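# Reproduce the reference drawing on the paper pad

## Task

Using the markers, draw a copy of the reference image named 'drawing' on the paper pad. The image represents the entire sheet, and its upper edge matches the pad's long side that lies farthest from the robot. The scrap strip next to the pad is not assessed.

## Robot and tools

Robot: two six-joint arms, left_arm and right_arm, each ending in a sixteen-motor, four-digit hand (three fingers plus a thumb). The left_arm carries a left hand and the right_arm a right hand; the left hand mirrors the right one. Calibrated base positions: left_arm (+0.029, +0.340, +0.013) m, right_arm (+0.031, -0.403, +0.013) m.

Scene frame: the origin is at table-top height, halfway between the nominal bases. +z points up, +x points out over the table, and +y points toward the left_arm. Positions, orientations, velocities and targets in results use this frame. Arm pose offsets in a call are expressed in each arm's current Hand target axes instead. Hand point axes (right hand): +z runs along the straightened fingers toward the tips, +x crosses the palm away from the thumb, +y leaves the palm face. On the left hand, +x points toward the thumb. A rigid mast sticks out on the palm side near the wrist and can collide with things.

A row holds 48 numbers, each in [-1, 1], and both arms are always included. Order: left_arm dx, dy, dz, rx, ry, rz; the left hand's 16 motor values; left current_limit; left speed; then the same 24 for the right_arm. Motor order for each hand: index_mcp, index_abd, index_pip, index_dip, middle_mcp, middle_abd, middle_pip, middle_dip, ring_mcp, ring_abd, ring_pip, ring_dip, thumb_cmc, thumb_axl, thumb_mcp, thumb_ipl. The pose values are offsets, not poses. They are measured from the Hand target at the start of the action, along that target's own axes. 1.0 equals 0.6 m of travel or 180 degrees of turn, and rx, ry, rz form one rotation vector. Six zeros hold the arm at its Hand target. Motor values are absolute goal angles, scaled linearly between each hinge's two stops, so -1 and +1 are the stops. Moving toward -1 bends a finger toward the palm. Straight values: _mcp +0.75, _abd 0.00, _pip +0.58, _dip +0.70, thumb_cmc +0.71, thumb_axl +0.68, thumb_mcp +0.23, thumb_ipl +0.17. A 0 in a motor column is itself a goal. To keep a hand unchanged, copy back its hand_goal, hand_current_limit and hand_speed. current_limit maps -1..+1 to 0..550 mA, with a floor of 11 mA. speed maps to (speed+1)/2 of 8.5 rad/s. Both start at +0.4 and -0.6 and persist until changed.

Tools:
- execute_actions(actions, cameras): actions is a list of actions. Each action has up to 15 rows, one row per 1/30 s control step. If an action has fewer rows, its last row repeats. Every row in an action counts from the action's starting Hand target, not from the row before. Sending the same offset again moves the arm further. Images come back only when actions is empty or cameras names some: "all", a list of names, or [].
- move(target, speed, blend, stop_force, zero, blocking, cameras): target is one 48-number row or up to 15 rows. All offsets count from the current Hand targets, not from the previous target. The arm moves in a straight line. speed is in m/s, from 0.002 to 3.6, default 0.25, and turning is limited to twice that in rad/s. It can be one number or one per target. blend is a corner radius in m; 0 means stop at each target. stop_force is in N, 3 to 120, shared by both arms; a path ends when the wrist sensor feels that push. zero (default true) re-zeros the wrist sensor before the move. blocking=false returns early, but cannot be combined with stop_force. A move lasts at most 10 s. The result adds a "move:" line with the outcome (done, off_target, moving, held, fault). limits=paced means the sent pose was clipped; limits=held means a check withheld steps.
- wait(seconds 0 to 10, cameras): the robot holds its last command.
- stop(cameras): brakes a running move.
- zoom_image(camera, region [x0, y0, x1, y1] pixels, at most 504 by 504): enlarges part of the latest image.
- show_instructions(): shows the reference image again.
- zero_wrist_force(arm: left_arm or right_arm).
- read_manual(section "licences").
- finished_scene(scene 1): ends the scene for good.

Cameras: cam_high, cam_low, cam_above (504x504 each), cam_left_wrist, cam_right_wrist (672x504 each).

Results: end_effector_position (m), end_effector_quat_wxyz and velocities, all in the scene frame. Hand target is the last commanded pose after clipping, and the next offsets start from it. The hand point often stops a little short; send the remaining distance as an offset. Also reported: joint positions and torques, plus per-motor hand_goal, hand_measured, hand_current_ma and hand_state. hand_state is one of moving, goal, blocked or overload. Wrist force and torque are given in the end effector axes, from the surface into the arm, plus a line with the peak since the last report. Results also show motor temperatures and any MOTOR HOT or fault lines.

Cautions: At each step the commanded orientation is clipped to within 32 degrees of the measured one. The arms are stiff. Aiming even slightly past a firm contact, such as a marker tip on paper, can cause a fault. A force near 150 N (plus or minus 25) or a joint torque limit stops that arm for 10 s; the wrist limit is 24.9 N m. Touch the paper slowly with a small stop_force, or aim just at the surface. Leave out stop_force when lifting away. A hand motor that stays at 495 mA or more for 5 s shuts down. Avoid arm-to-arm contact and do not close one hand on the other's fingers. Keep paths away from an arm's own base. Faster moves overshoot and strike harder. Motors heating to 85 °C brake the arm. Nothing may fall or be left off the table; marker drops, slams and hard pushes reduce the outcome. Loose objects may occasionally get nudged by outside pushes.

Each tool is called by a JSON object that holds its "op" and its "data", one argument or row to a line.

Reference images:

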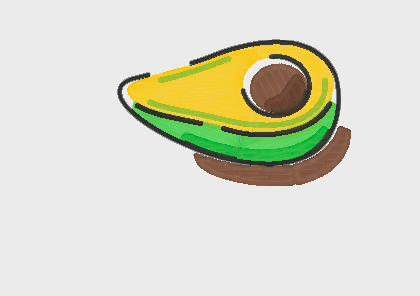

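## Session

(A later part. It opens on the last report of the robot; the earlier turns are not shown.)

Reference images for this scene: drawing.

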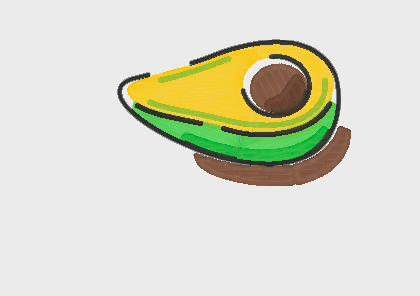

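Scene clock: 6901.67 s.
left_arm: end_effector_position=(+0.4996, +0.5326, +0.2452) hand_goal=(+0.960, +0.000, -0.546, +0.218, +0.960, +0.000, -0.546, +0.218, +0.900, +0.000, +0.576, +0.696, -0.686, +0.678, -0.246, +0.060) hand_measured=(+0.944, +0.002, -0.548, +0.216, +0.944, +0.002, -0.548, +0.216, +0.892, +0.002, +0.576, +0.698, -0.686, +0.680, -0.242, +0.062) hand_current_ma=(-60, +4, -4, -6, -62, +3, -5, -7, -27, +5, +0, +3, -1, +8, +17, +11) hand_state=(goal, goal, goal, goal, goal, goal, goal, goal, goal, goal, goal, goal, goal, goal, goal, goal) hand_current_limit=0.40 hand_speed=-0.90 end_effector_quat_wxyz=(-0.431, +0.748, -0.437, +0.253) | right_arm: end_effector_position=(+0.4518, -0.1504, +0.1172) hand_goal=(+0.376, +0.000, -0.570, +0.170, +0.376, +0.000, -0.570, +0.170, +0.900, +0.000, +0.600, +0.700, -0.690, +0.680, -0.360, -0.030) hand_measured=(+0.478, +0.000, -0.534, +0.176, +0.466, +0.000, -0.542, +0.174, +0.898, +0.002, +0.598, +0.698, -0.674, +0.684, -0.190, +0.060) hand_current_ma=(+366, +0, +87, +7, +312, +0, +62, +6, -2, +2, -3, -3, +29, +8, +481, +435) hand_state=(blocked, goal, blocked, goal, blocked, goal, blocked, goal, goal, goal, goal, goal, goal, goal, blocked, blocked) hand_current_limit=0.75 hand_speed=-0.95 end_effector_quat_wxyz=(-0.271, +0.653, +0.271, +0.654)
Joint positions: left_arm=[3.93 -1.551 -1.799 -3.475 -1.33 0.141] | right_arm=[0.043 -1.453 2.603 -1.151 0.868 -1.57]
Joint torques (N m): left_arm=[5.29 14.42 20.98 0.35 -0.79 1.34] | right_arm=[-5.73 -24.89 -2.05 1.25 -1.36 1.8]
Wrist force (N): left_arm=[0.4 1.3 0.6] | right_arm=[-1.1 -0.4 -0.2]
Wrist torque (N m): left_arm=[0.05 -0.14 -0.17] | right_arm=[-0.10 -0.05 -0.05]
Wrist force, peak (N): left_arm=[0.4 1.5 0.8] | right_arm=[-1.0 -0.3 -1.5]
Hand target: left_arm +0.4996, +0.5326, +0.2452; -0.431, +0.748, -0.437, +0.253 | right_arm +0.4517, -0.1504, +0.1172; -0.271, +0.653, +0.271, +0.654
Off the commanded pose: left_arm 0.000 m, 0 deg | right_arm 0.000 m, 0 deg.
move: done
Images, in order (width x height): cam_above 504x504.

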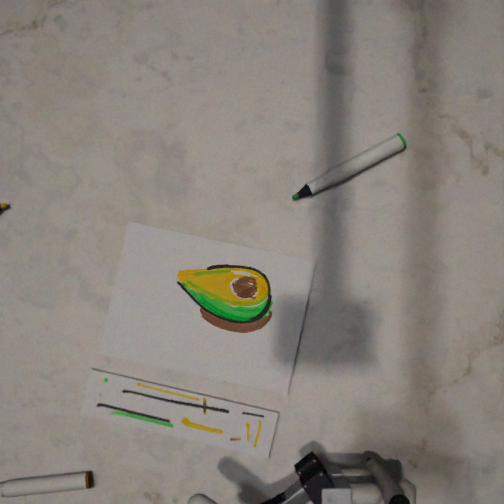

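{"op": "move", "data": {
  "target": [
    [0,0,0,0,0,0, 0.959,0,-0.547,0.217,0.959,0,-0.547,0.217,0.9,0,0.576,0.696,-0.686,0.677,-0.247,0.059,0.4,-0.9, 0,-0.029053,0.459157,0,0,0, 0.375,0,-0.57,0.17,0.375,0,-0.57,0.17,0.9,0,0.6,0.7,-0.69,0.68,-0.36,-0.03,0.75,-0.95],
    [0,0,0,0,0,0, 0.959,0,-0.547,0.217,0.959,0,-0.547,0.217,0.9,0,0.576,0.696,-0.686,0.677,-0.247,0.059,0.4,-0.9, -0.0395,-0.029053,0.459157,0,0,0, 0.375,0,-0.57,0.17,0.375,0,-0.57,0.17,0.9,0,0.6,0.7,-0.69,0.68,-0.36,-0.03,0.75,-0.95]
  ],
  "speed": [0.2,0.05]
}}

{"op": "move", "data": {
  "target": [
    [0,0,0,0,0,0, 0.959,0,-0.547,0.217,0.959,0,-0.547,0.217,0.9,0,0.576,0.696,-0.686,0.677,-0.247,0.059,0.4,-0.9, -0.0071,0,0,0,0,0, 0.375,0,-0.57,0.17,0.375,0,-0.57,0.17,0.9,0,0.6,0.7,-0.69,0.68,-0.36,-0.03,0.75,-0.95],
    [0,0,0,0,0,0, 0.959,0,-0.547,0.217,0.959,0,-0.547,0.217,0.9,0,0.576,0.696,-0.686,0.677,-0.247,0.059,0.4,-0.9, -0.0071,0.000374,0.007746,0,0,0, 0.375,0,-0.57,0.17,0.375,0,-0.57,0.17,0.9,0,0.6,0.7,-0.69,0.68,-0.36,-0.03,0.75,-0.95],
    [0,0,0,0,0,0, 0.959,0,-0.547,0.217,0.959,0,-0.547,0.217,0.9,0,0.576,0.696,-0.686,0.677,-0.247,0.059,0.4,-0.9, -0.0071,0.002251,0.013690,0,0,0, 0.375,0,-0.57,0.17,0.375,0,-0.57,0.17,0.9,0,0.6,0.7,-0.69,0.68,-0.36,-0.03,0.75,-0.95],
    [0,0,0,0,0,0, 0.959,0,-0.547,0.217,0.959,0,-0.547,0.217,0.9,0,0.576,0.696,-0.686,0.677,-0.247,0.059,0.4,-0.9, -0.0071,0.005517,0.017856,0,0,0, 0.375,0,-0.57,0.17,0.375,0,-0.57,0.17,0.9,0,0.6,0.7,-0.69,0.68,-0.36,-0.03,0.75,-0.95],
    [0,0,0,0,0,0, 0.959,0,-0.547,0.217,0.959,0,-0.547,0.217,0.9,0,0.576,0.696,-0.686,0.677,-0.247,0.059,0.4,-0.9, -0.0071,0.010052,0.019365,0,0,0, 0.375,0,-0.57,0.17,0.375,0,-0.57,0.17,0.9,0,0.6,0.7,-0.69,0.68,-0.36,-0.03,0.75,-0.95],
    [0,0,0,0,0,0, 0.959,0,-0.547,0.217,0.959,0,-0.547,0.217,0.9,0,0.576,0.696,-0.686,0.677,-0.247,0.059,0.4,-0.9, -0.0071,0.014927,0.018400,0,0,0, 0.375,0,-0.57,0.17,0.375,0,-0.57,0.17,0.9,0,0.6,0.7,-0.69,0.68,-0.36,-0.03,0.75,-0.95],
    [0,0,0,0,0,0, 0.959,0,-0.547,0.217,0.959,0,-0.547,0.217,0.9,0,0.576,0.696,-0.686,0.677,-0.247,0.059,0.4,-0.9, -0.0071,0.019517,0.015446,0,0,0, 0.375,0,-0.57,0.17,0.375,0,-0.57,0.17,0.9,0,0.6,0.7,-0.69,0.68,-0.36,-0.03,0.75,-0.95],
    [0,0,0,0,0,0, 0.959,0,-0.547,0.217,0.959,0,-0.547,0.217,0.9,0,0.576,0.696,-0.686,0.677,-0.247,0.059,0.4,-0.9, -0.0071,0.026370,0.008496,0,0,0, 0.375,0,-0.57,0.17,0.375,0,-0.57,0.17,0.9,0,0.6,0.7,-0.69,0.68,-0.36,-0.03,0.75,-0.95],
    [0,0,0,0,0,0, 0.959,0,-0.547,0.217,0.959,0,-0.547,0.217,0.9,0,0.576,0.696,-0.686,0.677,-0.247,0.059,0.4,-0.9, -0.0071,0.030977,0.003554,0,0,0, 0.375,0,-0.57,0.17,0.375,0,-0.57,0.17,0.9,0,0.6,0.7,-0.69,0.68,-0.36,-0.03,0.75,-0.95],
    [0,0,0,0,0,0, 0.959,0,-0.547,0.217,0.959,0,-0.547,0.217,0.9,0,0.576,0.696,-0.686,0.677,-0.247,0.059,0.4,-0.9, 0.02,0.030977,0.003554,0,0,0, 0.375,0,-0.57,0.17,0.375,0,-0.57,0.17,0.9,0,0.6,0.7,-0.69,0.68,-0.36,-0.03,0.75,-0.95]
  ],
  "speed": [0.02,0.03,0.03,0.03,0.03,0.03,0.03,0.03,0.03,0.06],
  "blend": [0,0.001,0.001,0.001,0.001,0.001,0.001,0.001,0,0]
}}

{"op": "move", "data": {
  "target": [
    [0,0,0,0,0,0, 0.959,0,-0.547,0.217,0.959,0,-0.547,0.217,0.9,0,0.576,0.696,-0.686,0.677,-0.247,0.059,0.4,-0.9, 0.0195,-0.001924,-0.462711,0,0,0, 0.375,0,-0.57,0.17,0.375,0,-0.57,0.17,0.9,0,0.6,0.7,-0.69,0.68,-0.36,-0.03,0.75,-0.95]
  ],
  "speed": 0.25,
  "cameras": ["cam_above"]
}}

{"op": "zoom_image", "data": {
  "camera": "cam_above",
  "region": [165, 250, 285, 340]
}}

Scene clock: 6952.27 s.
left_arm: end_effector_position=(+0.4996, +0.5326, +0.2452) hand_goal=(+0.960, +0.000, -0.546, +0.218, +0.960, +0.000, -0.546, +0.218, +0.900, +0.000, +0.576, +0.696, -0.686, +0.678, -0.246, +0.060) hand_measured=(+0.944, +0.002, -0.548, +0.216, +0.944, +0.002, -0.548, +0.216, +0.892, +0.002, +0.576, +0.698, -0.686, +0.680, -0.242, +0.062) hand_current_ma=(-60, +4, -4, -6, -62, +3, -5, -7, -27, +5, +0, +3, -1, +8, +17, +11) hand_state=(goal, goal, goal, goal, goal, goal, goal, goal, goal, goal, goal, goal, goal, goal, goal, goal) hand_current_limit=0.40 hand_speed=-0.90 end_effector_quat_wxyz=(-0.431, +0.748, -0.437, +0.253) | right_arm: end_effector_position=(+0.6341, +0.0569, +0.0939) hand_goal=(+0.376, +0.000, -0.570, +0.170, +0.376, +0.000, -0.570, +0.170, +0.900, +0.000, +0.600, +0.700, -0.690, +0.680, -0.360, -0.030) hand_measured=(+0.478, +0.000, -0.534, +0.176, +0.466, +0.000, -0.542, +0.174, +0.898, +0.002, +0.598, +0.698, -0.674, +0.684, -0.190, +0.060) hand_current_ma=(+366, +0, +87, +7, +312, +0, +62, +6, -2, +2, -3, -3, +29, +8, +481, +435) hand_state=(blocked, goal, blocked, goal, blocked, goal, blocked, goal, goal, goal, goal, goal, goal, goal, blocked, blocked) hand_current_limit=0.75 hand_speed=-0.95 end_effector_quat_wxyz=(-0.271, +0.653, +0.271, +0.654)
Joint positions: left_arm=[3.93 -1.551 -1.799 -3.475 -1.33 0.141] | right_arm=[0.456 -0.933 1.806 -0.874 1.281 -1.571]
Joint torques (N m): left_arm=[4.54 14.28 21.15 0.25 -0.87 1.31] | right_arm=[7.4 -27.03 -7.02 -3.84 1.47 -0.93]
Wrist force (N): left_arm=[0.2 1.3 0.7] | right_arm=[-1.1 0.0 -0.3]
Wrist torque (N m): left_arm=[0.04 -0.11 -0.17] | right_arm=[-0.04 -0.03 0.06]
Wrist force, peak (N): left_arm=[0.3 1.3 1.0] | right_arm=[-0.9 -0.5 1.5]
Hand target: left_arm +0.4996, +0.5326, +0.2452; -0.431, +0.748, -0.437, +0.253 | right_arm +0.6341, +0.0569, +0.0938; -0.271, +0.653, +0.271, +0.654
Off the commanded pose: left_arm 0.000 m, 0 deg | right_arm 0.000 m, 0 deg.
move: done

Scene clock: 6954.77 s.
left_arm: end_effector_position=(+0.4996, +0.5326, +0.2452) hand_goal=(+0.960, +0.000, -0.546, +0.218, +0.960, +0.000, -0.546, +0.218, +0.900, +0.000, +0.576, +0.696, -0.686, +0.678, -0.246, +0.060) hand_measured=(+0.944, +0.002, -0.548, +0.216, +0.944, +0.002, -0.548, +0.216, +0.892, +0.002, +0.576, +0.698, -0.686, +0.680, -0.242, +0.062) hand_current_ma=(-60, +4, -4, -6, -62, +3, -5, -7, -27, +5, +0, +3, -1, +8, +17, +11) hand_state=(goal, goal, goal, goal, goal, goal, goal, goal, goal, goal, goal, goal, goal, goal, goal, goal) hand_current_limit=0.40 hand_speed=-0.90 end_effector_quat_wxyz=(-0.431, +0.748, -0.437, +0.253) | right_arm: end_effector_position=(+0.6487, +0.0453, +0.1058) hand_goal=(+0.376, +0.000, -0.570, +0.170, +0.376, +0.000, -0.570, +0.170, +0.900, +0.000, +0.600, +0.700, -0.690, +0.680, -0.360, -0.030) hand_measured=(+0.478, +0.000, -0.534, +0.174, +0.466, +0.000, -0.542, +0.176, +0.898, +0.002, +0.598, +0.698, -0.674, +0.684, -0.190, +0.060) hand_current_ma=(+366, +0, +85, +4, +312, +0, +62, +8, -2, +2, -3, -3, +29, +7, +481, +435) hand_state=(blocked, goal, blocked, goal, blocked, goal, blocked, goal, goal, goal, goal, goal, goal, goal, blocked, blocked) hand_current_limit=0.75 hand_speed=-0.95 end_effector_quat_wxyz=(-0.271, +0.653, +0.271, +0.654)
Joint positions: left_arm=[3.93 -1.551 -1.799 -3.475 -1.33 0.141] | right_arm=[0.422 -0.95 1.793 -0.844 1.247 -1.57]
Joint torques (N m): left_arm=[5.13 14.84 21.51 0.21 -0.85 1.34] | right_arm=[-5.58 -50.93 -21.41 1.09 -1.49 0.94]
Wrist force (N): left_arm=[0.2 1.1 1.0] | right_arm=[-1.3 -0.1 -0.5]
Wrist torque (N m): left_arm=[-0.02 -0.11 -0.17] | right_arm=[-0.03 0.00 0.04]
Wrist force, peak (N): left_arm=[0.2 1.4 1.0] | right_arm=[2.4 -0.6 0.2]
Hand target: left_arm +0.4996, +0.5326, +0.2452; -0.431, +0.748, -0.437, +0.253 | right_arm +0.6487, +0.0453, +0.1058; -0.271, +0.653, +0.271, +0.654
Off the commanded pose: left_arm 0.000 m, 0 deg | right_arm 0.000 m, 0 deg.
move: done

Scene clock: 6956.60 s.
left_arm: end_effector_position=(+0.4996, +0.5326, +0.2452) hand_goal=(+0.960, +0.000, -0.546, +0.218, +0.960, +0.000, -0.546, +0.218, +0.900, +0.000, +0.576, +0.696, -0.686, +0.678, -0.246, +0.060) hand_measured=(+0.944, +0.002, -0.548, +0.216, +0.944, +0.002, -0.548, +0.216, +0.892, +0.002, +0.576, +0.698, -0.686, +0.680, -0.242, +0.062) hand_current_ma=(-60, +4, -4, -6, -62, +3, -5, -7, -27, +5, +0, +3, -1, +8, +17, +11) hand_state=(goal, goal, goal, goal, goal, goal, goal, goal, goal, goal, goal, goal, goal, goal, goal, goal) hand_current_limit=0.40 hand_speed=-0.90 end_effector_quat_wxyz=(-0.431, +0.748, -0.437, +0.253) | right_arm: end_effector_position=(+0.4518, -0.1504, +0.1172) hand_goal=(+0.376, +0.000, -0.570, +0.170, +0.376, +0.000, -0.570, +0.170, +0.900, +0.000, +0.600, +0.700, -0.690, +0.680, -0.360, -0.030) hand_measured=(+0.478, +0.000, -0.534, +0.174, +0.466, +0.000, -0.542, +0.176, +0.898, +0.002, +0.598, +0.698, -0.674, +0.684, -0.190, +0.060) hand_current_ma=(+366, +0, +85, +4, +312, +0, +62, +8, -2, +2, -3, -3, +29, +7, +481, +435) hand_state=(blocked, goal, blocked, goal, blocked, goal, blocked, goal, goal, goal, goal, goal, goal, goal, blocked, blocked) hand_current_limit=0.75 hand_speed=-0.95 end_effector_quat_wxyz=(-0.271, +0.653, +0.271, +0.654)
Joint positions: left_arm=[3.93 -1.551 -1.799 -3.475 -1.33 0.141] | right_arm=[0.043 -1.453 2.603 -1.151 0.868 -1.57]
Joint torques (N m): left_arm=[4.8 14.57 21.42 0.21 -0.94 1.37] | right_arm=[-4.9 -25.23 -1.87 1.15 -1.59 1.68]
Wrist force (N): left_arm=[0.3 1.2 0.7] | right_arm=[-0.8 -0.4 -0.4]
Wrist torque (N m): left_arm=[0.03 -0.13 -0.17] | right_arm=[-0.10 -0.08 -0.03]
Wrist force, peak (N): left_arm=[0.4 1.5 0.9] | right_arm=[-1.1 -0.3 -1.5]
Hand target: left_arm +0.4996, +0.5326, +0.2452; -0.431, +0.748, -0.437, +0.253 | right_arm +0.4517, -0.1504, +0.1172; -0.271, +0.653, +0.271, +0.654
Off the commanded pose: left_arm 0.000 m, 0 deg | right_arm 0.000 m, 0 deg.
move: done
Images, in order (width x height): cam_above 504x504.

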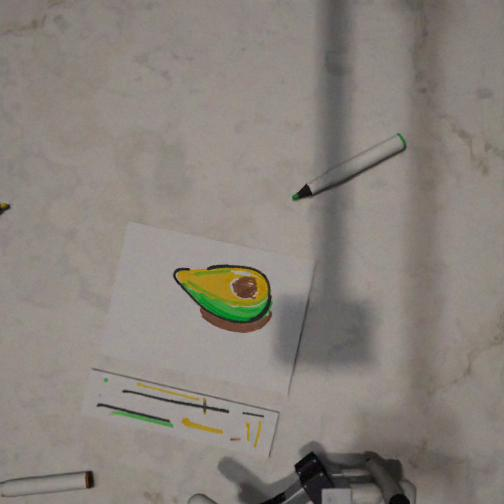

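Scaled by 4.200 from the camera's 504x504 image, which has a finer 720x720 frame.

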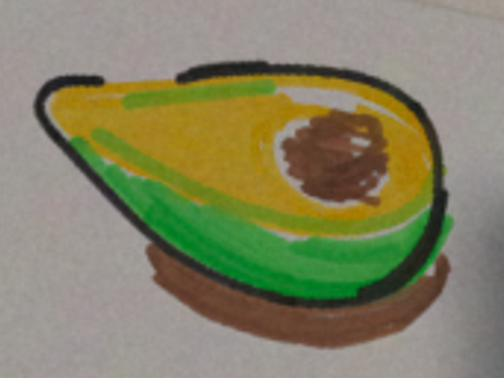

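{"op": "move", "data": {
  "target": [
    [0,0,0,0,0,0, 0.959,0,-0.547,0.217,0.959,0,-0.547,0.217,0.9,0,0.576,0.696,-0.686,0.677,-0.247,0.059,0.4,-0.9, 0,-0.027343,0.458121,0,0,0, 0.375,0,-0.57,0.17,0.375,0,-0.57,0.17,0.9,0,0.6,0.7,-0.69,0.68,-0.36,-0.03,0.75,-0.95],
    [0,0,0,0,0,0, 0.959,0,-0.547,0.217,0.959,0,-0.547,0.217,0.9,0,0.576,0.696,-0.686,0.677,-0.247,0.059,0.4,-0.9, -0.0395,-0.027343,0.458121,0,0,0, 0.375,0,-0.57,0.17,0.375,0,-0.57,0.17,0.9,0,0.6,0.7,-0.69,0.68,-0.36,-0.03,0.75,-0.95]
  ],
  "speed": [0.2,0.05]
}}

{"op": "move", "data": {
  "target": [
    [0,0,0,0,0,0, 0.959,0,-0.547,0.217,0.959,0,-0.547,0.217,0.9,0,0.576,0.696,-0.686,0.677,-0.247,0.059,0.4,-0.9, -0.0071,0,0,0,0,0, 0.375,0,-0.57,0.17,0.375,0,-0.57,0.17,0.9,0,0.6,0.7,-0.69,0.68,-0.36,-0.03,0.75,-0.95],
    [0,0,0,0,0,0, 0.959,0,-0.547,0.217,0.959,0,-0.547,0.217,0.9,0,0.576,0.696,-0.686,0.677,-0.247,0.059,0.4,-0.9, -0.0071,0.001184,-0.007212,0,0,0, 0.375,0,-0.57,0.17,0.375,0,-0.57,0.17,0.9,0,0.6,0.7,-0.69,0.68,-0.36,-0.03,0.75,-0.95],
    [0,0,0,0,0,0, 0.959,0,-0.547,0.217,0.959,0,-0.547,0.217,0.9,0,0.576,0.696,-0.686,0.677,-0.247,0.059,0.4,-0.9, -0.0071,0.002765,-0.013961,0,0,0, 0.375,0,-0.57,0.17,0.375,0,-0.57,0.17,0.9,0,0.6,0.7,-0.69,0.68,-0.36,-0.03,0.75,-0.95],
    [0,0,0,0,0,0, 0.959,0,-0.547,0.217,0.959,0,-0.547,0.217,0.9,0,0.576,0.696,-0.686,0.677,-0.247,0.059,0.4,-0.9, -0.0071,0.005339,-0.022651,0,0,0, 0.375,0,-0.57,0.17,0.375,0,-0.57,0.17,0.9,0,0.6,0.7,-0.69,0.68,-0.36,-0.03,0.75,-0.95],
    [0,0,0,0,0,0, 0.959,0,-0.547,0.217,0.959,0,-0.547,0.217,0.9,0,0.576,0.696,-0.686,0.677,-0.247,0.059,0.4,-0.9, -0.0071,0.007983,-0.030995,0,0,0, 0.375,0,-0.57,0.17,0.375,0,-0.57,0.17,0.9,0,0.6,0.7,-0.69,0.68,-0.36,-0.03,0.75,-0.95],
    [0,0,0,0,0,0, 0.959,0,-0.547,0.217,0.959,0,-0.547,0.217,0.9,0,0.576,0.696,-0.686,0.677,-0.247,0.059,0.4,-0.9, -0.0071,0.012889,-0.043936,0,0,0, 0.375,0,-0.57,0.17,0.375,0,-0.57,0.17,0.9,0,0.6,0.7,-0.69,0.68,-0.36,-0.03,0.75,-0.95],
    [0,0,0,0,0,0, 0.959,0,-0.547,0.217,0.959,0,-0.547,0.217,0.9,0,0.576,0.696,-0.686,0.677,-0.247,0.059,0.4,-0.9, -0.0071,0.018261,-0.056368,0,0,0, 0.375,0,-0.57,0.17,0.375,0,-0.57,0.17,0.9,0,0.6,0.7,-0.69,0.68,-0.36,-0.03,0.75,-0.95],
    [0,0,0,0,0,0, 0.959,0,-0.547,0.217,0.959,0,-0.547,0.217,0.9,0,0.576,0.696,-0.686,0.677,-0.247,0.059,0.4,-0.9, 0.013,0.018261,-0.056368,0,0,0, 0.375,0,-0.57,0.17,0.375,0,-0.57,0.17,0.9,0,0.6,0.7,-0.69,0.68,-0.36,-0.03,0.75,-0.95]
  ],
  "speed": [0.02,0.03,0.03,0.03,0.03,0.03,0.03,0.06],
  "blend": [0,0.001,0.001,0.001,0.001,0.001,0,0]
}}

{"op": "move", "data": {
  "target": [
    [0,0,0,0,0,0, 0.959,0,-0.547,0.217,0.959,0,-0.547,0.217,0.9,0,0.576,0.696,-0.686,0.677,-0.247,0.059,0.4,-0.9, 0,0.005552,-0.016249,0,0,0, 0.375,0,-0.57,0.17,0.375,0,-0.57,0.17,0.9,0,0.6,0.7,-0.69,0.68,-0.36,-0.03,0.75,-0.95],
    [0,0,0,0,0,0, 0.959,0,-0.547,0.217,0.959,0,-0.547,0.217,0.9,0,0.576,0.696,-0.686,0.677,-0.247,0.059,0.4,-0.9, -0.013,0.005552,-0.016249,0,0,0, 0.375,0,-0.57,0.17,0.375,0,-0.57,0.17,0.9,0,0.6,0.7,-0.69,0.68,-0.36,-0.03,0.75,-0.95]
  ],
  "speed": 0.05
}}

{"op": "move", "data": {
  "target": [
    [0,0,0,0,0,0, 0.959,0,-0.547,0.217,0.959,0,-0.547,0.217,0.9,0,0.576,0.696,-0.686,0.677,-0.247,0.059,0.4,-0.9, -0.0071,0,0,0,0,0, 0.375,0,-0.57,0.17,0.375,0,-0.57,0.17,0.9,0,0.6,0.7,-0.69,0.68,-0.36,-0.03,0.75,-0.95],
    [0,0,0,0,0,0, 0.959,0,-0.547,0.217,0.959,0,-0.547,0.217,0.9,0,0.576,0.696,-0.686,0.677,-0.247,0.059,0.4,-0.9, -0.0071,0.007631,-0.017932,0,0,0, 0.375,0,-0.57,0.17,0.375,0,-0.57,0.17,0.9,0,0.6,0.7,-0.69,0.68,-0.36,-0.03,0.75,-0.95],
    [0,0,0,0,0,0, 0.959,0,-0.547,0.217,0.959,0,-0.547,0.217,0.9,0,0.576,0.696,-0.686,0.677,-0.247,0.059,0.4,-0.9, -0.0071,0.013292,-0.027173,0,0,0, 0.375,0,-0.57,0.17,0.375,0,-0.57,0.17,0.9,0,0.6,0.7,-0.69,0.68,-0.36,-0.03,0.75,-0.95],
    [0,0,0,0,0,0, 0.959,0,-0.547,0.217,0.959,0,-0.547,0.217,0.9,0,0.576,0.696,-0.686,0.677,-0.247,0.059,0.4,-0.9, -0.0071,0.019861,-0.035811,0,0,0, 0.375,0,-0.57,0.17,0.375,0,-0.57,0.17,0.9,0,0.6,0.7,-0.69,0.68,-0.36,-0.03,0.75,-0.95],
    [0,0,0,0,0,0, 0.959,0,-0.547,0.217,0.959,0,-0.547,0.217,0.9,0,0.576,0.696,-0.686,0.677,-0.247,0.059,0.4,-0.9, -0.0071,0.031090,-0.047358,0,0,0, 0.375,0,-0.57,0.17,0.375,0,-0.57,0.17,0.9,0,0.6,0.7,-0.69,0.68,-0.36,-0.03,0.75,-0.95],
    [0,0,0,0,0,0, 0.959,0,-0.547,0.217,0.959,0,-0.547,0.217,0.9,0,0.576,0.696,-0.686,0.677,-0.247,0.059,0.4,-0.9, -0.0071,0.043280,-0.056267,0,0,0, 0.375,0,-0.57,0.17,0.375,0,-0.57,0.17,0.9,0,0.6,0.7,-0.69,0.68,-0.36,-0.03,0.75,-0.95],
    [0,0,0,0,0,0, 0.959,0,-0.547,0.217,0.959,0,-0.547,0.217,0.9,0,0.576,0.696,-0.686,0.677,-0.247,0.059,0.4,-0.9, -0.0071,0.051631,-0.059724,0,0,0, 0.375,0,-0.57,0.17,0.375,0,-0.57,0.17,0.9,0,0.6,0.7,-0.69,0.68,-0.36,-0.03,0.75,-0.95],
    [0,0,0,0,0,0, 0.959,0,-0.547,0.217,0.959,0,-0.547,0.217,0.9,0,0.576,0.696,-0.686,0.677,-0.247,0.059,0.4,-0.9, -0.0071,0.059127,-0.062050,0,0,0, 0.375,0,-0.57,0.17,0.375,0,-0.57,0.17,0.9,0,0.6,0.7,-0.69,0.68,-0.36,-0.03,0.75,-0.95],
    [0,0,0,0,0,0, 0.959,0,-0.547,0.217,0.959,0,-0.547,0.217,0.9,0,0.576,0.696,-0.686,0.677,-0.247,0.059,0.4,-0.9, -0.0071,0.067070,-0.062479,0,0,0, 0.375,0,-0.57,0.17,0.375,0,-0.57,0.17,0.9,0,0.6,0.7,-0.69,0.68,-0.36,-0.03,0.75,-0.95],
    [0,0,0,0,0,0, 0.959,0,-0.547,0.217,0.959,0,-0.547,0.217,0.9,0,0.576,0.696,-0.686,0.677,-0.247,0.059,0.4,-0.9, 0.02,0.067070,-0.062479,0,0,0, 0.375,0,-0.57,0.17,0.375,0,-0.57,0.17,0.9,0,0.6,0.7,-0.69,0.68,-0.36,-0.03,0.75,-0.95]
  ],
  "speed": [0.02,0.03,0.03,0.03,0.03,0.03,0.03,0.03,0.03,0.06],
  "blend": [0,0.001,0.001,0.001,0.001,0.001,0.001,0.001,0,0]
}}

{"op": "move", "data": {
  "target": [
    [0,0,0,0,0,0, 0.959,0,-0.547,0.217,0.959,0,-0.547,0.217,0.9,0,0.576,0.696,-0.686,0.677,-0.247,0.059,0.4,-0.9, 0.0195,-0.063540,-0.323025,0,0,0, 0.375,0,-0.57,0.17,0.375,0,-0.57,0.17,0.9,0,0.6,0.7,-0.69,0.68,-0.36,-0.03,0.75,-0.95]
  ],
  "speed": 0.25,
  "cameras": ["cam_above"]
}}

{"op": "zoom_image", "data": {
  "camera": "cam_above",
  "region": [165, 250, 285, 340]
}}

Scene clock: 7055.37 s.
left_arm: end_effector_position=(+0.4996, +0.5326, +0.2452) hand_goal=(+0.960, +0.000, -0.546, +0.218, +0.960, +0.000, -0.546, +0.218, +0.900, +0.000, +0.576, +0.696, -0.686, +0.678, -0.246, +0.060) hand_measured=(+0.944, +0.002, -0.548, +0.216, +0.944, +0.002, -0.548, +0.216, +0.892, +0.002, +0.576, +0.698, -0.686, +0.680, -0.242, +0.062) hand_current_ma=(-60, +4, -4, -6, -62, +3, -5, -7, -27, +5, +0, +3, -1, +8, +17, +11) hand_state=(goal, goal, goal, goal, goal, goal, goal, goal, goal, goal, goal, goal, goal, goal, goal, goal) hand_current_limit=0.40 hand_speed=-0.90 end_effector_quat_wxyz=(-0.431, +0.748, -0.437, +0.253) | right_arm: end_effector_position=(+0.6344, +0.0557, +0.0939) hand_goal=(+0.376, +0.000, -0.570, +0.170, +0.376, +0.000, -0.570, +0.170, +0.900, +0.000, +0.600, +0.700, -0.690, +0.680, -0.360, -0.030) hand_measured=(+0.478, +0.000, -0.534, +0.174, +0.466, +0.000, -0.542, +0.176, +0.898, +0.002, +0.598, +0.698, -0.674, +0.684, -0.190, +0.060) hand_current_ma=(+366, +0, +85, +4, +312, +0, +62, +8, -2, +2, -3, -3, +29, +7, +481, +435) hand_state=(blocked, goal, blocked, goal, blocked, goal, blocked, goal, goal, goal, goal, goal, goal, goal, blocked, blocked) hand_current_limit=0.75 hand_speed=-0.95 end_effector_quat_wxyz=(-0.271, +0.653, +0.271, +0.654)
Joint positions: left_arm=[3.93 -1.551 -1.799 -3.475 -1.33 0.141] | right_arm=[0.453 -0.934 1.808 -0.875 1.278 -1.571]
Joint torques (N m): left_arm=[4.32 14.72 21.29 0.42 -1.03 1.33] | right_arm=[7.13 -27.02 -7.46 -3.89 1.45 -0.99]
Wrist force (N): left_arm=[0.4 1.2 0.9] | right_arm=[-0.9 0.1 0.0]
Wrist torque (N m): left_arm=[0.01 -0.13 -0.17] | right_arm=[-0.05 -0.08 0.09]
Wrist force, peak (N): left_arm=[0.3 1.4 0.8] | right_arm=[-1.1 -0.4 -1.6]
Hand target: left_arm +0.4996, +0.5326, +0.2452; -0.431, +0.748, -0.437, +0.253 | right_arm +0.6344, +0.0557, +0.0938; -0.271, +0.653, +0.271, +0.654
Off the commanded pose: left_arm 0.000 m, 0 deg | right_arm 0.000 m, 0 deg.
move: done

Scene clock: 7058.00 s.
left_arm: end_effector_position=(+0.4996, +0.5326, +0.2452) hand_goal=(+0.960, +0.000, -0.546, +0.218, +0.960, +0.000, -0.546, +0.218, +0.900, +0.000, +0.576, +0.696, -0.686, +0.678, -0.246, +0.060) hand_measured=(+0.944, +0.002, -0.548, +0.216, +0.944, +0.002, -0.548, +0.216, +0.892, +0.002, +0.576, +0.698, -0.686, +0.680, -0.242, +0.062) hand_current_ma=(-60, +4, -4, -6, -62, +3, -5, -7, -27, +5, +0, +3, -1, +8, +17, +11) hand_state=(goal, goal, goal, goal, goal, goal, goal, goal, goal, goal, goal, goal, goal, goal, goal, goal) hand_current_limit=0.40 hand_speed=-0.90 end_effector_quat_wxyz=(-0.431, +0.748, -0.437, +0.253) | right_arm: end_effector_position=(+0.6182, +0.0240, +0.1015) hand_goal=(+0.376, +0.000, -0.570, +0.170, +0.376, +0.000, -0.570, +0.170, +0.900, +0.000, +0.600, +0.700, -0.690, +0.680, -0.360, -0.030) hand_measured=(+0.478, +0.000, -0.534, +0.178, +0.464, +0.000, -0.542, +0.174, +0.898, +0.002, +0.598, +0.698, -0.674, +0.686, -0.190, +0.060) hand_current_ma=(+366, +0, +85, +10, +304, +0, +62, +4, -2, +2, -3, -3, +29, +8, +481, +435) hand_state=(blocked, goal, blocked, goal, blocked, goal, blocked, goal, goal, goal, goal, goal, goal, goal, blocked, blocked) hand_current_limit=0.75 hand_speed=-0.95 end_effector_quat_wxyz=(-0.271, +0.653, +0.271, +0.654)
Joint positions: left_arm=[3.93 -1.551 -1.799 -3.475 -1.33 0.141] | right_arm=[0.41 -1.002 1.911 -0.911 1.235 -1.57]
Joint torques (N m): left_arm=[4.37 14.8 21 0.38 -0.96 1.21] | right_arm=[-5.5 -50.8 -20.85 0.77 -1.62 1.07]
Wrist force (N): left_arm=[0.3 0.9 0.7] | right_arm=[-1.2 -0.2 -0.3]
Wrist torque (N m): left_arm=[0.00 -0.12 -0.16] | right_arm=[-0.06 -0.01 0.08]
Wrist force, peak (N): left_arm=[0.4 1.4 0.8] | right_arm=[1.6 -0.5 0.9]
Hand target: left_arm +0.4996, +0.5326, +0.2452; -0.431, +0.748, -0.437, +0.253 | right_arm +0.6182, +0.0240, +0.1016; -0.271, +0.653, +0.271, +0.654
Off the commanded pose: left_arm 0.000 m, 0 deg | right_arm 0.000 m, 0 deg.
move: done

Scene clock: 7059.23 s.
left_arm: end_effector_position=(+0.4996, +0.5326, +0.2452) hand_goal=(+0.960, +0.000, -0.546, +0.218, +0.960, +0.000, -0.546, +0.218, +0.900, +0.000, +0.576, +0.696, -0.686, +0.678, -0.246, +0.060) hand_measured=(+0.944, +0.002, -0.548, +0.216, +0.944, +0.002, -0.548, +0.216, +0.892, +0.002, +0.576, +0.698, -0.686, +0.680, -0.242, +0.062) hand_current_ma=(-60, +4, -4, -6, -62, +3, -5, -7, -27, +5, +0, +3, -1, +8, +17, +11) hand_state=(goal, goal, goal, goal, goal, goal, goal, goal, goal, goal, goal, goal, goal, goal, goal, goal) hand_current_limit=0.40 hand_speed=-0.90 end_effector_quat_wxyz=(-0.431, +0.748, -0.437, +0.253) | right_arm: end_effector_position=(+0.6137, +0.0148, +0.0939) hand_goal=(+0.376, +0.000, -0.570, +0.170, +0.376, +0.000, -0.570, +0.170, +0.900, +0.000, +0.600, +0.700, -0.690, +0.680, -0.360, -0.030) hand_measured=(+0.478, +0.000, -0.534, +0.178, +0.464, +0.000, -0.542, +0.174, +0.898, +0.002, +0.598, +0.698, -0.674, +0.686, -0.190, +0.060) hand_current_ma=(+366, +0, +85, +10, +304, +0, +62, +4, -2, +2, -3, -3, +29, +8, +481, +435) hand_state=(blocked, goal, blocked, goal, blocked, goal, blocked, goal, goal, goal, goal, goal, goal, goal, blocked, blocked) hand_current_limit=0.75 hand_speed=-0.95 end_effector_quat_wxyz=(-0.271, +0.653, +0.271, +0.654)
Joint positions: left_arm=[3.93 -1.551 -1.799 -3.475 -1.33 0.141] | right_arm=[0.397 -1.001 1.943 -0.943 1.222 -1.57]
Joint torques (N m): left_arm=[4.1 15.18 21.55 0.42 -1.02 1.27] | right_arm=[-5.14 -24.98 -6.59 -3.77 -1.66 -0.8]
Wrist force (N): left_arm=[0.3 1.3 0.9] | right_arm=[-1.1 -0.3 -0.1]
Wrist torque (N m): left_arm=[0.03 -0.12 -0.17] | right_arm=[-0.09 -0.03 0.09]
Wrist force, peak (N): left_arm=[0.4 1.4 0.9] | right_arm=[-1.7 -0.5 -0.4]
Hand target: left_arm +0.4996, +0.5326, +0.2452; -0.431, +0.748, -0.437, +0.253 | right_arm +0.6137, +0.0148, +0.0938; -0.271, +0.653, +0.271, +0.654
Off the commanded pose: left_arm 0.000 m, 0 deg | right_arm 0.000 m, 0 deg.
move: done

Scene clock: 7062.70 s.
left_arm: end_effector_position=(+0.4996, +0.5326, +0.2452) hand_goal=(+0.960, +0.000, -0.546, +0.218, +0.960, +0.000, -0.546, +0.218, +0.900, +0.000, +0.576, +0.696, -0.686, +0.678, -0.246, +0.060) hand_measured=(+0.944, +0.002, -0.548, +0.216, +0.944, +0.002, -0.548, +0.216, +0.892, +0.002, +0.576, +0.698, -0.686, +0.680, -0.242, +0.062) hand_current_ma=(-60, +4, -4, -6, -62, +3, -5, -7, -27, +5, +0, +3, -1, +8, +17, +11) hand_state=(goal, goal, goal, goal, goal, goal, goal, goal, goal, goal, goal, goal, goal, goal, goal, goal) hand_current_limit=0.40 hand_speed=-0.90 end_effector_quat_wxyz=(-0.431, +0.748, -0.437, +0.253) | right_arm: end_effector_position=(+0.6157, -0.0402, +0.1057) hand_goal=(+0.376, +0.000, -0.570, +0.170, +0.376, +0.000, -0.570, +0.170, +0.900, +0.000, +0.600, +0.700, -0.690, +0.680, -0.360, -0.030) hand_measured=(+0.478, +0.000, -0.534, +0.178, +0.464, +0.000, -0.542, +0.174, +0.898, +0.002, +0.598, +0.698, -0.674, +0.686, -0.190, +0.060) hand_current_ma=(+366, +0, +85, +10, +304, +0, +62, +4, -2, +2, -3, -3, +29, +8, +481, +435) hand_state=(blocked, goal, blocked, goal, blocked, goal, blocked, goal, goal, goal, goal, goal, goal, goal, blocked, blocked) hand_current_limit=0.75 hand_speed=-0.95 end_effector_quat_wxyz=(-0.271, +0.653, +0.271, +0.654)
Joint positions: left_arm=[3.93 -1.551 -1.799 -3.475 -1.33 0.141] | right_arm=[0.28 -1.077 2.038 -0.963 1.105 -1.57]
Joint torques (N m): left_arm=[4.34 14.7 21.73 0.57 -1.05 1.31] | right_arm=[-5.53 -46.12 -19.43 1.21 -1.6 -0.2]
Wrist force (N): left_arm=[0.4 1.2 0.9] | right_arm=[-1.3 0.0 -0.3]
Wrist torque (N m): left_arm=[0.01 -0.13 -0.17] | right_arm=[-0.05 0.02 0.09]
Wrist force, peak (N): left_arm=[0.5 1.6 0.8] | right_arm=[1.3 -0.8 0.4]
Hand target: left_arm +0.4996, +0.5326, +0.2452; -0.431, +0.748, -0.437, +0.253 | right_arm +0.6157, -0.0402, +0.1058; -0.271, +0.653, +0.271, +0.654
Off the commanded pose: left_arm 0.000 m, 0 deg | right_arm 0.000 m, 0 deg.
move: done

Scene clock: 7064.17 s.
left_arm: end_effector_position=(+0.4996, +0.5326, +0.2452) hand_goal=(+0.960, +0.000, -0.546, +0.218, +0.960, +0.000, -0.546, +0.218, +0.900, +0.000, +0.576, +0.696, -0.686, +0.678, -0.246, +0.060) hand_measured=(+0.944, +0.002, -0.548, +0.216, +0.944, +0.002, -0.548, +0.216, +0.892, +0.002, +0.576, +0.698, -0.686, +0.680, -0.242, +0.062) hand_current_ma=(-60, +4, -4, -6, -62, +3, -5, -7, -27, +5, +0, +3, -1, +8, +17, +11) hand_state=(goal, goal, goal, goal, goal, goal, goal, goal, goal, goal, goal, goal, goal, goal, goal, goal) hand_current_limit=0.40 hand_speed=-0.90 end_effector_quat_wxyz=(-0.431, +0.748, -0.437, +0.253) | right_arm: end_effector_position=(+0.4518, -0.1504, +0.1172) hand_goal=(+0.376, +0.000, -0.570, +0.170, +0.376, +0.000, -0.570, +0.170, +0.900, +0.000, +0.600, +0.700, -0.690, +0.680, -0.360, -0.030) hand_measured=(+0.478, +0.000, -0.534, +0.178, +0.464, +0.000, -0.542, +0.174, +0.898, +0.002, +0.598, +0.698, -0.674, +0.686, -0.190, +0.060) hand_current_ma=(+366, +0, +85, +10, +304, +0, +62, +4, -2, +2, -3, -3, +29, +8, +481, +435) hand_state=(blocked, goal, blocked, goal, blocked, goal, blocked, goal, goal, goal, goal, goal, goal, goal, blocked, blocked) hand_current_limit=0.75 hand_speed=-0.95 end_effector_quat_wxyz=(-0.271, +0.653, +0.271, +0.654)
Joint positions: left_arm=[3.93 -1.551 -1.799 -3.475 -1.33 0.141] | right_arm=[0.043 -1.453 2.603 -1.151 0.868 -1.57]
Joint torques (N m): left_arm=[4.13 14.83 20.65 0.46 -1.16 1.23] | right_arm=[-7.8 -27.97 -2.67 1.11 -1.49 1.84]
Wrist force (N): left_arm=[0.3 1.1 0.5] | right_arm=[-1.1 -0.2 -0.1]
Wrist torque (N m): left_arm=[0.04 -0.12 -0.18] | right_arm=[-0.08 -0.04 -0.03]
Wrist force, peak (N): left_arm=[0.4 1.3 1.0] | right_arm=[-1.0 -0.6 -1.7]
Hand target: left_arm +0.4996, +0.5326, +0.2452; -0.431, +0.748, -0.437, +0.253 | right_arm +0.4517, -0.1504, +0.1172; -0.271, +0.653, +0.271, +0.654
Off the commanded pose: left_arm 0.000 m, 0 deg | right_arm 0.000 m, 0 deg.
move: done
Images, in order (width x height): cam_above 504x504.

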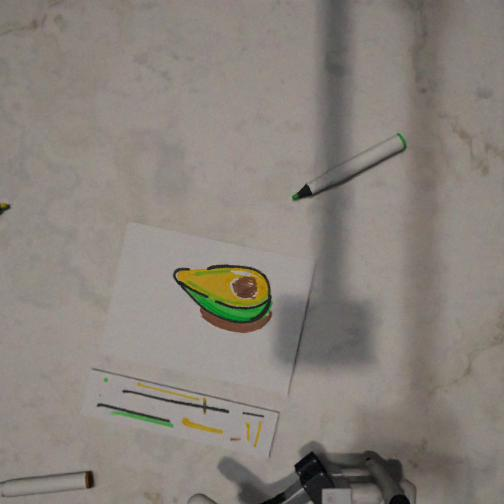

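Scaled by 4.200 from the camera's 504x504 image, which has a finer 720x720 frame.

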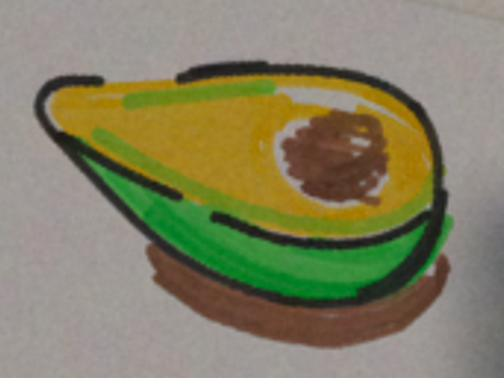

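{"op": "execute_actions", "data": {
  "actions": [],
  "cameras": ["cam_above"]
}}

{"op": "zoom_image", "data": {
  "camera": "cam_above",
  "region": [222, 258, 282, 318]
}}

{"op": "zoom_image", "data": {
  "camera": "cam_above",
  "region": [165, 250, 285, 340]
}}

{"op": "show_instructions", "data": {

}}

Scene clock: 7090.97 s.
left_arm: end_effector_position=(+0.4996, +0.5326, +0.2452) hand_goal=(+0.960, +0.000, -0.546, +0.218, +0.960, +0.000, -0.546, +0.218, +0.900, +0.000, +0.576, +0.696, -0.686, +0.678, -0.246, +0.060) hand_measured=(+0.944, +0.002, -0.548, +0.216, +0.944, +0.002, -0.548, +0.216, +0.892, +0.002, +0.576, +0.698, -0.686, +0.680, -0.242, +0.062) hand_current_ma=(-60, +4, -4, -6, -62, +3, -5, -7, -27, +5, +0, +3, -1, +8, +17, +11) hand_state=(goal, goal, goal, goal, goal, goal, goal, goal, goal, goal, goal, goal, goal, goal, goal, goal) hand_current_limit=0.40 hand_speed=-0.90 end_effector_quat_wxyz=(-0.431, +0.748, -0.437, +0.253) | right_arm: end_effector_position=(+0.4517, -0.1504, +0.1172) hand_goal=(+0.376, +0.000, -0.570, +0.170, +0.376, +0.000, -0.570, +0.170, +0.900, +0.000, +0.600, +0.700, -0.690, +0.680, -0.360, -0.030) hand_measured=(+0.478, +0.000, -0.534, +0.178, +0.464, +0.000, -0.542, +0.174, +0.898, +0.002, +0.598, +0.698, -0.674, +0.686, -0.190, +0.060) hand_current_ma=(+366, +0, +85, +10, +304, +0, +62, +4, -2, +2, -3, -3, +29, +8, +481, +435) hand_state=(blocked, goal, blocked, goal, blocked, goal, blocked, goal, goal, goal, goal, goal, goal, goal, blocked, blocked) hand_current_limit=0.75 hand_speed=-0.95 end_effector_quat_wxyz=(-0.271, +0.653, +0.271, +0.654)
Joint positions: left_arm=[3.93 -1.551 -1.799 -3.475 -1.33 0.141] | right_arm=[0.043 -1.453 2.603 -1.151 0.868 -1.57]
Joint velocities: within noise
Joint torques (N m): left_arm=[4.27 15.38 20.91 0.49 -1.12 1.25] | right_arm=[-5.39 -26.64 -2.82 1.26 -1.56 1.74]
Motor temperatures (°C): left_arm=[29 32 29 35 38 38] | right_arm=[30 31 29 33 38 37]
Wrist force (N): left_arm=[0.2 1.1 0.5] | right_arm=[-1.1 -0.2 -0.2]
Wrist torque (N m): left_arm=[0.03 -0.11 -0.18] | right_arm=[-0.08 -0.05 -0.04]
Wrist force, peak (N): left_arm=[0.3 1.4 0.9] | right_arm=[-1.4 -0.3 -0.1]
Hand target: left_arm +0.4996, +0.5326, +0.2452; -0.431, +0.748, -0.437, +0.253 | right_arm +0.4517, -0.1504, +0.1172; -0.271, +0.653, +0.271, +0.654
Off the commanded pose: left_arm 0.000 m, 0 deg | right_arm 0.000 m, 0 deg.
Images, in order (width x height): cam_above 504x504.

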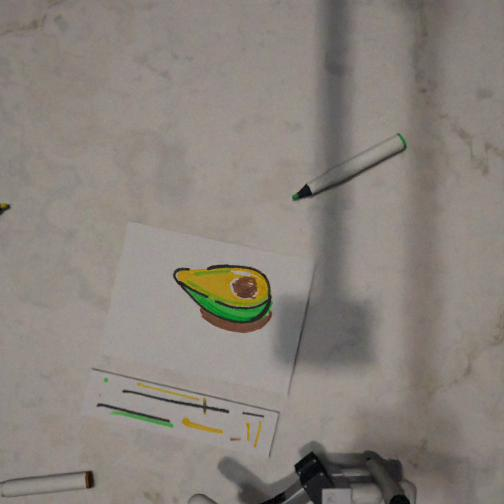

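Scaled by 8.400 from the camera's 504x504 image, which has a finer 720x720 frame.

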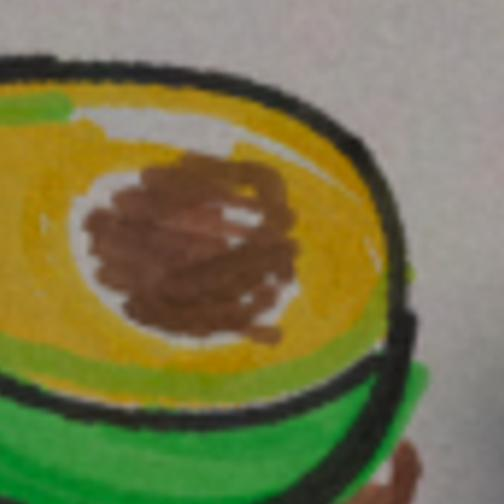

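Scaled by 4.200 from the camera's 504x504 image, which has a finer 720x720 frame.

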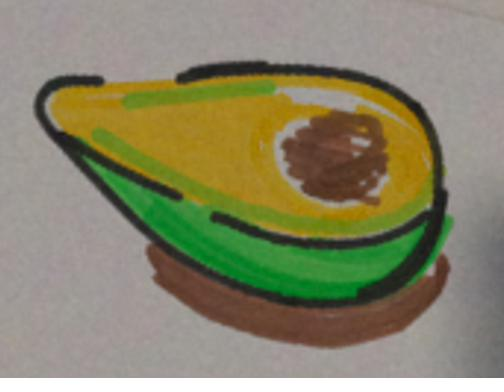

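Reference images for this scene: drawing.

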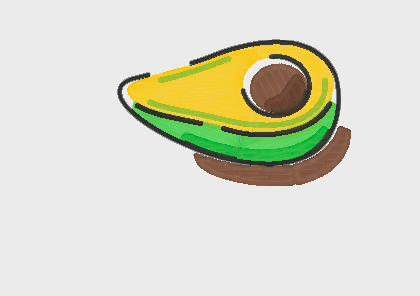

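{"op": "move", "data": {
  "target": [
    [0,0,0,0,0,0, 0.959,0,-0.547,0.217,0.959,0,-0.547,0.217,0.9,0,0.576,0.696,-0.686,0.677,-0.247,0.059,0.4,-0.9, 0,0.03377,0.38916,0,0,0, 0.375,0,-0.57,0.17,0.375,0,-0.57,0.17,0.9,0,0.6,0.7,-0.69,0.68,-0.36,-0.03,0.75,-0.95],
    [0,0,0,0,0,0, 0.959,0,-0.547,0.217,0.959,0,-0.547,0.217,0.9,0,0.576,0.696,-0.686,0.677,-0.247,0.059,0.4,-0.9, -0.0395,0.03377,0.38916,0,0,0, 0.375,0,-0.57,0.17,0.375,0,-0.57,0.17,0.9,0,0.6,0.7,-0.69,0.68,-0.36,-0.03,0.75,-0.95]
  ],
  "speed": [0.2,0.05]
}}

{"op": "move", "data": {
  "target": [
    [0,0,0,0,0,0, 0.959,0,-0.547,0.217,0.959,0,-0.547,0.217,0.9,0,0.576,0.696,-0.686,0.677,-0.247,0.059,0.4,-0.9, -0.0071,0,0,0,0,0, 0.375,0,-0.57,0.17,0.375,0,-0.57,0.17,0.9,0,0.6,0.7,-0.69,0.68,-0.36,-0.03,0.75,-0.95],
    [0,0,0,0,0,0, 0.959,0,-0.547,0.217,0.959,0,-0.547,0.217,0.9,0,0.576,0.696,-0.686,0.677,-0.247,0.059,0.4,-0.9, -0.0071,-0.007015,-0.007153,0,0,0, 0.375,0,-0.57,0.17,0.375,0,-0.57,0.17,0.9,0,0.6,0.7,-0.69,0.68,-0.36,-0.03,0.75,-0.95],
    [0,0,0,0,0,0, 0.959,0,-0.547,0.217,0.959,0,-0.547,0.217,0.9,0,0.576,0.696,-0.686,0.677,-0.247,0.059,0.4,-0.9, -0.0071,-0.009828,-0.014717,0,0,0, 0.375,0,-0.57,0.17,0.375,0,-0.57,0.17,0.9,0,0.6,0.7,-0.69,0.68,-0.36,-0.03,0.75,-0.95],
    [0,0,0,0,0,0, 0.959,0,-0.547,0.217,0.959,0,-0.547,0.217,0.9,0,0.576,0.696,-0.686,0.677,-0.247,0.059,0.4,-0.9, -0.0071,-0.009714,-0.02274,0,0,0, 0.375,0,-0.57,0.17,0.375,0,-0.57,0.17,0.9,0,0.6,0.7,-0.69,0.68,-0.36,-0.03,0.75,-0.95],
    [0,0,0,0,0,0, 0.959,0,-0.547,0.217,0.959,0,-0.547,0.217,0.9,0,0.576,0.696,-0.686,0.677,-0.247,0.059,0.4,-0.9, -0.0071,-0.00686,-0.030944,0,0,0, 0.375,0,-0.57,0.17,0.375,0,-0.57,0.17,0.9,0,0.6,0.7,-0.69,0.68,-0.36,-0.03,0.75,-0.95],
    [0,0,0,0,0,0, 0.959,0,-0.547,0.217,0.959,0,-0.547,0.217,0.9,0,0.576,0.696,-0.686,0.677,-0.247,0.059,0.4,-0.9, -0.0071,-0.000595,-0.039883,0,0,0, 0.375,0,-0.57,0.17,0.375,0,-0.57,0.17,0.9,0,0.6,0.7,-0.69,0.68,-0.36,-0.03,0.75,-0.95],
    [0,0,0,0,0,0, 0.959,0,-0.547,0.217,0.959,0,-0.547,0.217,0.9,0,0.576,0.696,-0.686,0.677,-0.247,0.059,0.4,-0.9, 0.02,-0.000595,-0.039883,0,0,0, 0.375,0,-0.57,0.17,0.375,0,-0.57,0.17,0.9,0,0.6,0.7,-0.69,0.68,-0.36,-0.03,0.75,-0.95]
  ],
  "speed": [0.02,0.03,0.03,0.03,0.03,0.03,0.06],
  "blend": [0,0.001,0.001,0.001,0.001,0,0]
}}

{"op": "move", "data": {
  "target": [0,0,0,0,0,0, 0.959,0,-0.547,0.217,0.959,0,-0.547,0.217,0.9,0,0.576,0.696,-0.686,0.677,-0.247,0.059,0.4,-0.9, 0.0195,-0.033175,-0.349277,0,0,0, 0.375,0,-0.57,0.17,0.375,0,-0.57,0.17,0.9,0,0.6,0.7,-0.69,0.68,-0.36,-0.03,0.75,-0.95],
  "speed": 0.25,
  "cameras": ["cam_above"]
}}

{"op": "zoom_image", "data": {
  "camera": "cam_above",
  "region": [222, 258, 282, 318]
}}

Scene clock: 7147.03 s.
left_arm: end_effector_position=(+0.4996, +0.5326, +0.2452) hand_goal=(+0.960, +0.000, -0.546, +0.218, +0.960, +0.000, -0.546, +0.218, +0.900, +0.000, +0.576, +0.696, -0.686, +0.678, -0.246, +0.060) hand_measured=(+0.944, +0.002, -0.548, +0.216, +0.944, +0.002, -0.548, +0.216, +0.892, +0.002, +0.576, +0.698, -0.686, +0.680, -0.242, +0.062) hand_current_ma=(-60, +4, -4, -6, -62, +3, -5, -7, -27, +5, +0, +3, -1, +8, +17, +11) hand_state=(goal, goal, goal, goal, goal, goal, goal, goal, goal, goal, goal, goal, goal, goal, goal, goal) hand_current_limit=0.40 hand_speed=-0.90 end_effector_quat_wxyz=(-0.431, +0.748, -0.437, +0.253) | right_arm: end_effector_position=(+0.6311, +0.0005, +0.0939) hand_goal=(+0.376, +0.000, -0.570, +0.170, +0.376, +0.000, -0.570, +0.170, +0.900, +0.000, +0.600, +0.700, -0.690, +0.680, -0.360, -0.030) hand_measured=(+0.478, +0.000, -0.534, +0.178, +0.464, +0.000, -0.542, +0.174, +0.898, +0.002, +0.598, +0.698, -0.674, +0.686, -0.190, +0.060) hand_current_ma=(+366, +0, +85, +10, +304, +0, +62, +4, -2, +2, -3, -3, +29, +8, +481, +435) hand_state=(blocked, goal, blocked, goal, blocked, goal, blocked, goal, goal, goal, goal, goal, goal, goal, blocked, blocked) hand_current_limit=0.75 hand_speed=-0.95 end_effector_quat_wxyz=(-0.271, +0.653, +0.271, +0.654)
Joint positions: left_arm=[3.93 -1.551 -1.799 -3.475 -1.33 0.141] | right_arm=[0.353 -0.995 1.93 -0.936 1.178 -1.57]
Joint torques (N m): left_arm=[3.89 15.07 21.23 0.59 -1.22 1.18] | right_arm=[7.52 -25.25 -5.96 -3.33 1.41 -0.3]
Wrist force (N): left_arm=[0.2 1.1 0.7] | right_arm=[-1.1 -0.2 -0.1]
Wrist torque (N m): left_arm=[0.02 -0.11 -0.18] | right_arm=[-0.08 -0.04 0.06]
Wrist force, peak (N): left_arm=[0.6 1.4 0.8] | right_arm=[-1.2 -0.5 -1.4]
Hand target: left_arm +0.4996, +0.5326, +0.2452; -0.431, +0.748, -0.437, +0.253 | right_arm +0.6311, +0.0005, +0.0938; -0.271, +0.653, +0.271, +0.654
Off the commanded pose: left_arm 0.000 m, 0 deg | right_arm 0.000 m, 0 deg.
move: done

Scene clock: 7149.47 s.
left_arm: end_effector_position=(+0.4996, +0.5326, +0.2452) hand_goal=(+0.960, +0.000, -0.546, +0.218, +0.960, +0.000, -0.546, +0.218, +0.900, +0.000, +0.576, +0.696, -0.686, +0.678, -0.246, +0.060) hand_measured=(+0.944, +0.002, -0.548, +0.216, +0.944, +0.002, -0.548, +0.216, +0.892, +0.002, +0.576, +0.698, -0.686, +0.680, -0.242, +0.062) hand_current_ma=(-60, +4, -4, -6, -62, +3, -5, -7, -27, +5, +0, +3, -1, +8, +17, +11) hand_state=(goal, goal, goal, goal, goal, goal, goal, goal, goal, goal, goal, goal, goal, goal, goal, goal) hand_current_limit=0.40 hand_speed=-0.90 end_effector_quat_wxyz=(-0.431, +0.748, -0.437, +0.253) | right_arm: end_effector_position=(+0.6139, -0.0161, +0.1057) hand_goal=(+0.376, +0.000, -0.570, +0.170, +0.376, +0.000, -0.570, +0.170, +0.900, +0.000, +0.600, +0.700, -0.690, +0.680, -0.360, -0.030) hand_measured=(+0.478, +0.000, -0.534, +0.180, +0.464, +0.000, -0.542, +0.172, +0.898, +0.002, +0.598, +0.698, -0.674, +0.686, -0.190, +0.060) hand_current_ma=(+366, +0, +85, +16, +304, +0, +62, +2, -2, +2, -3, -3, +29, +9, +481, +435) hand_state=(blocked, goal, blocked, goal, blocked, goal, blocked, goal, goal, goal, goal, goal, goal, goal, blocked, blocked) hand_current_limit=0.75 hand_speed=-0.95 end_effector_quat_wxyz=(-0.271, +0.653, +0.271, +0.654)
Joint positions: left_arm=[3.93 -1.551 -1.799 -3.475 -1.33 0.141] | right_arm=[0.333 -1.056 1.999 -0.944 1.158 -1.57]
Joint torques (N m): left_arm=[3.45 14.74 20.56 0.48 -1.21 1.16] | right_arm=[-6.2 -46.17 -19.95 0.89 -1.71 0.59]
Wrist force (N): left_arm=[0.1 1.2 0.8] | right_arm=[-1.0 -0.2 0.0]
Wrist torque (N m): left_arm=[0.02 -0.09 -0.19] | right_arm=[-0.08 -0.04 0.07]
Wrist force, peak (N): left_arm=[0.4 1.5 0.7] | right_arm=[-1.3 -0.3 -0.7]
Hand target: left_arm +0.4996, +0.5326, +0.2452; -0.431, +0.748, -0.437, +0.253 | right_arm +0.6139, -0.0161, +0.1058; -0.271, +0.653, +0.271, +0.654
Off the commanded pose: left_arm 0.000 m, 0 deg | right_arm 0.000 m, 0 deg.
move: done

Scene clock: 7151.00 s.
left_arm: end_effector_position=(+0.4996, +0.5326, +0.2452) hand_goal=(+0.960, +0.000, -0.546, +0.218, +0.960, +0.000, -0.546, +0.218, +0.900, +0.000, +0.576, +0.696, -0.686, +0.678, -0.246, +0.060) hand_measured=(+0.944, +0.002, -0.548, +0.216, +0.944, +0.002, -0.548, +0.216, +0.892, +0.002, +0.576, +0.698, -0.686, +0.680, -0.242, +0.062) hand_current_ma=(-60, +4, -4, -6, -62, +3, -5, -7, -27, +5, +0, +3, -1, +8, +17, +11) hand_state=(goal, goal, goal, goal, goal, goal, goal, goal, goal, goal, goal, goal, goal, goal, goal, goal) hand_current_limit=0.40 hand_speed=-0.90 end_effector_quat_wxyz=(-0.431, +0.748, -0.437, +0.253) | right_arm: end_effector_position=(+0.4518, -0.1504, +0.1172) hand_goal=(+0.376, +0.000, -0.570, +0.170, +0.376, +0.000, -0.570, +0.170, +0.900, +0.000, +0.600, +0.700, -0.690, +0.680, -0.360, -0.030) hand_measured=(+0.478, +0.000, -0.534, +0.180, +0.464, +0.000, -0.542, +0.172, +0.898, +0.002, +0.598, +0.698, -0.674, +0.686, -0.190, +0.060) hand_current_ma=(+366, +0, +85, +16, +304, +0, +62, +3, -2, +2, -3, -3, +29, +9, +481, +435) hand_state=(blocked, goal, blocked, goal, blocked, goal, blocked, goal, goal, goal, goal, goal, goal, goal, blocked, blocked) hand_current_limit=0.75 hand_speed=-0.95 end_effector_quat_wxyz=(-0.271, +0.653, +0.271, +0.654)
Joint positions: left_arm=[3.93 -1.551 -1.799 -3.475 -1.33 0.141] | right_arm=[0.043 -1.453 2.603 -1.151 0.868 -1.57]
Joint torques (N m): left_arm=[3.56 15.28 20.7 0.51 -1.25 1.28] | right_arm=[-5.69 -26.79 -1.84 1.06 -2.03 1.73]
Wrist force (N): left_arm=[0.4 1.1 0.8] | right_arm=[-1.3 -0.1 -0.2]
Wrist torque (N m): left_arm=[0.02 -0.13 -0.16] | right_arm=[-0.06 -0.01 -0.06]
Wrist force, peak (N): left_arm=[0.4 1.3 0.8] | right_arm=[-1.2 -0.8 -1.7]
Hand target: left_arm +0.4996, +0.5326, +0.2452; -0.431, +0.748, -0.437, +0.253 | right_arm +0.4517, -0.1504, +0.1172; -0.271, +0.653, +0.271, +0.654
Off the commanded pose: left_arm 0.000 m, 0 deg | right_arm 0.000 m, 0 deg.
move: done
Images, in order (width x height): cam_above 504x504.

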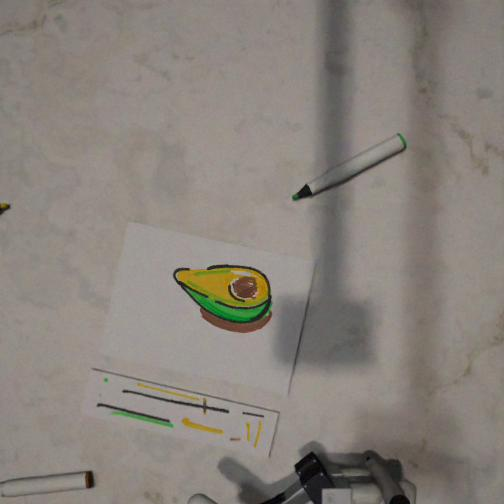

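Scaled by 8.400 from the camera's 504x504 image, which has a finer 720x720 frame.

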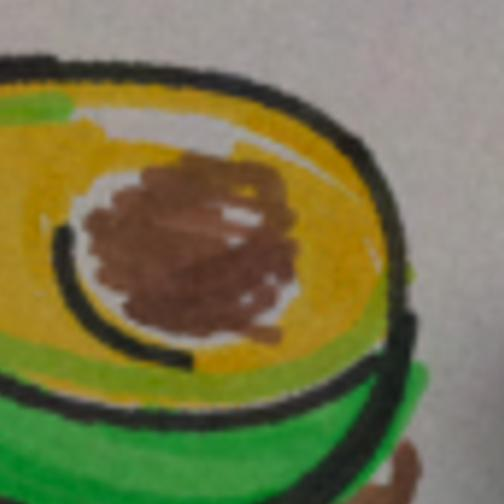

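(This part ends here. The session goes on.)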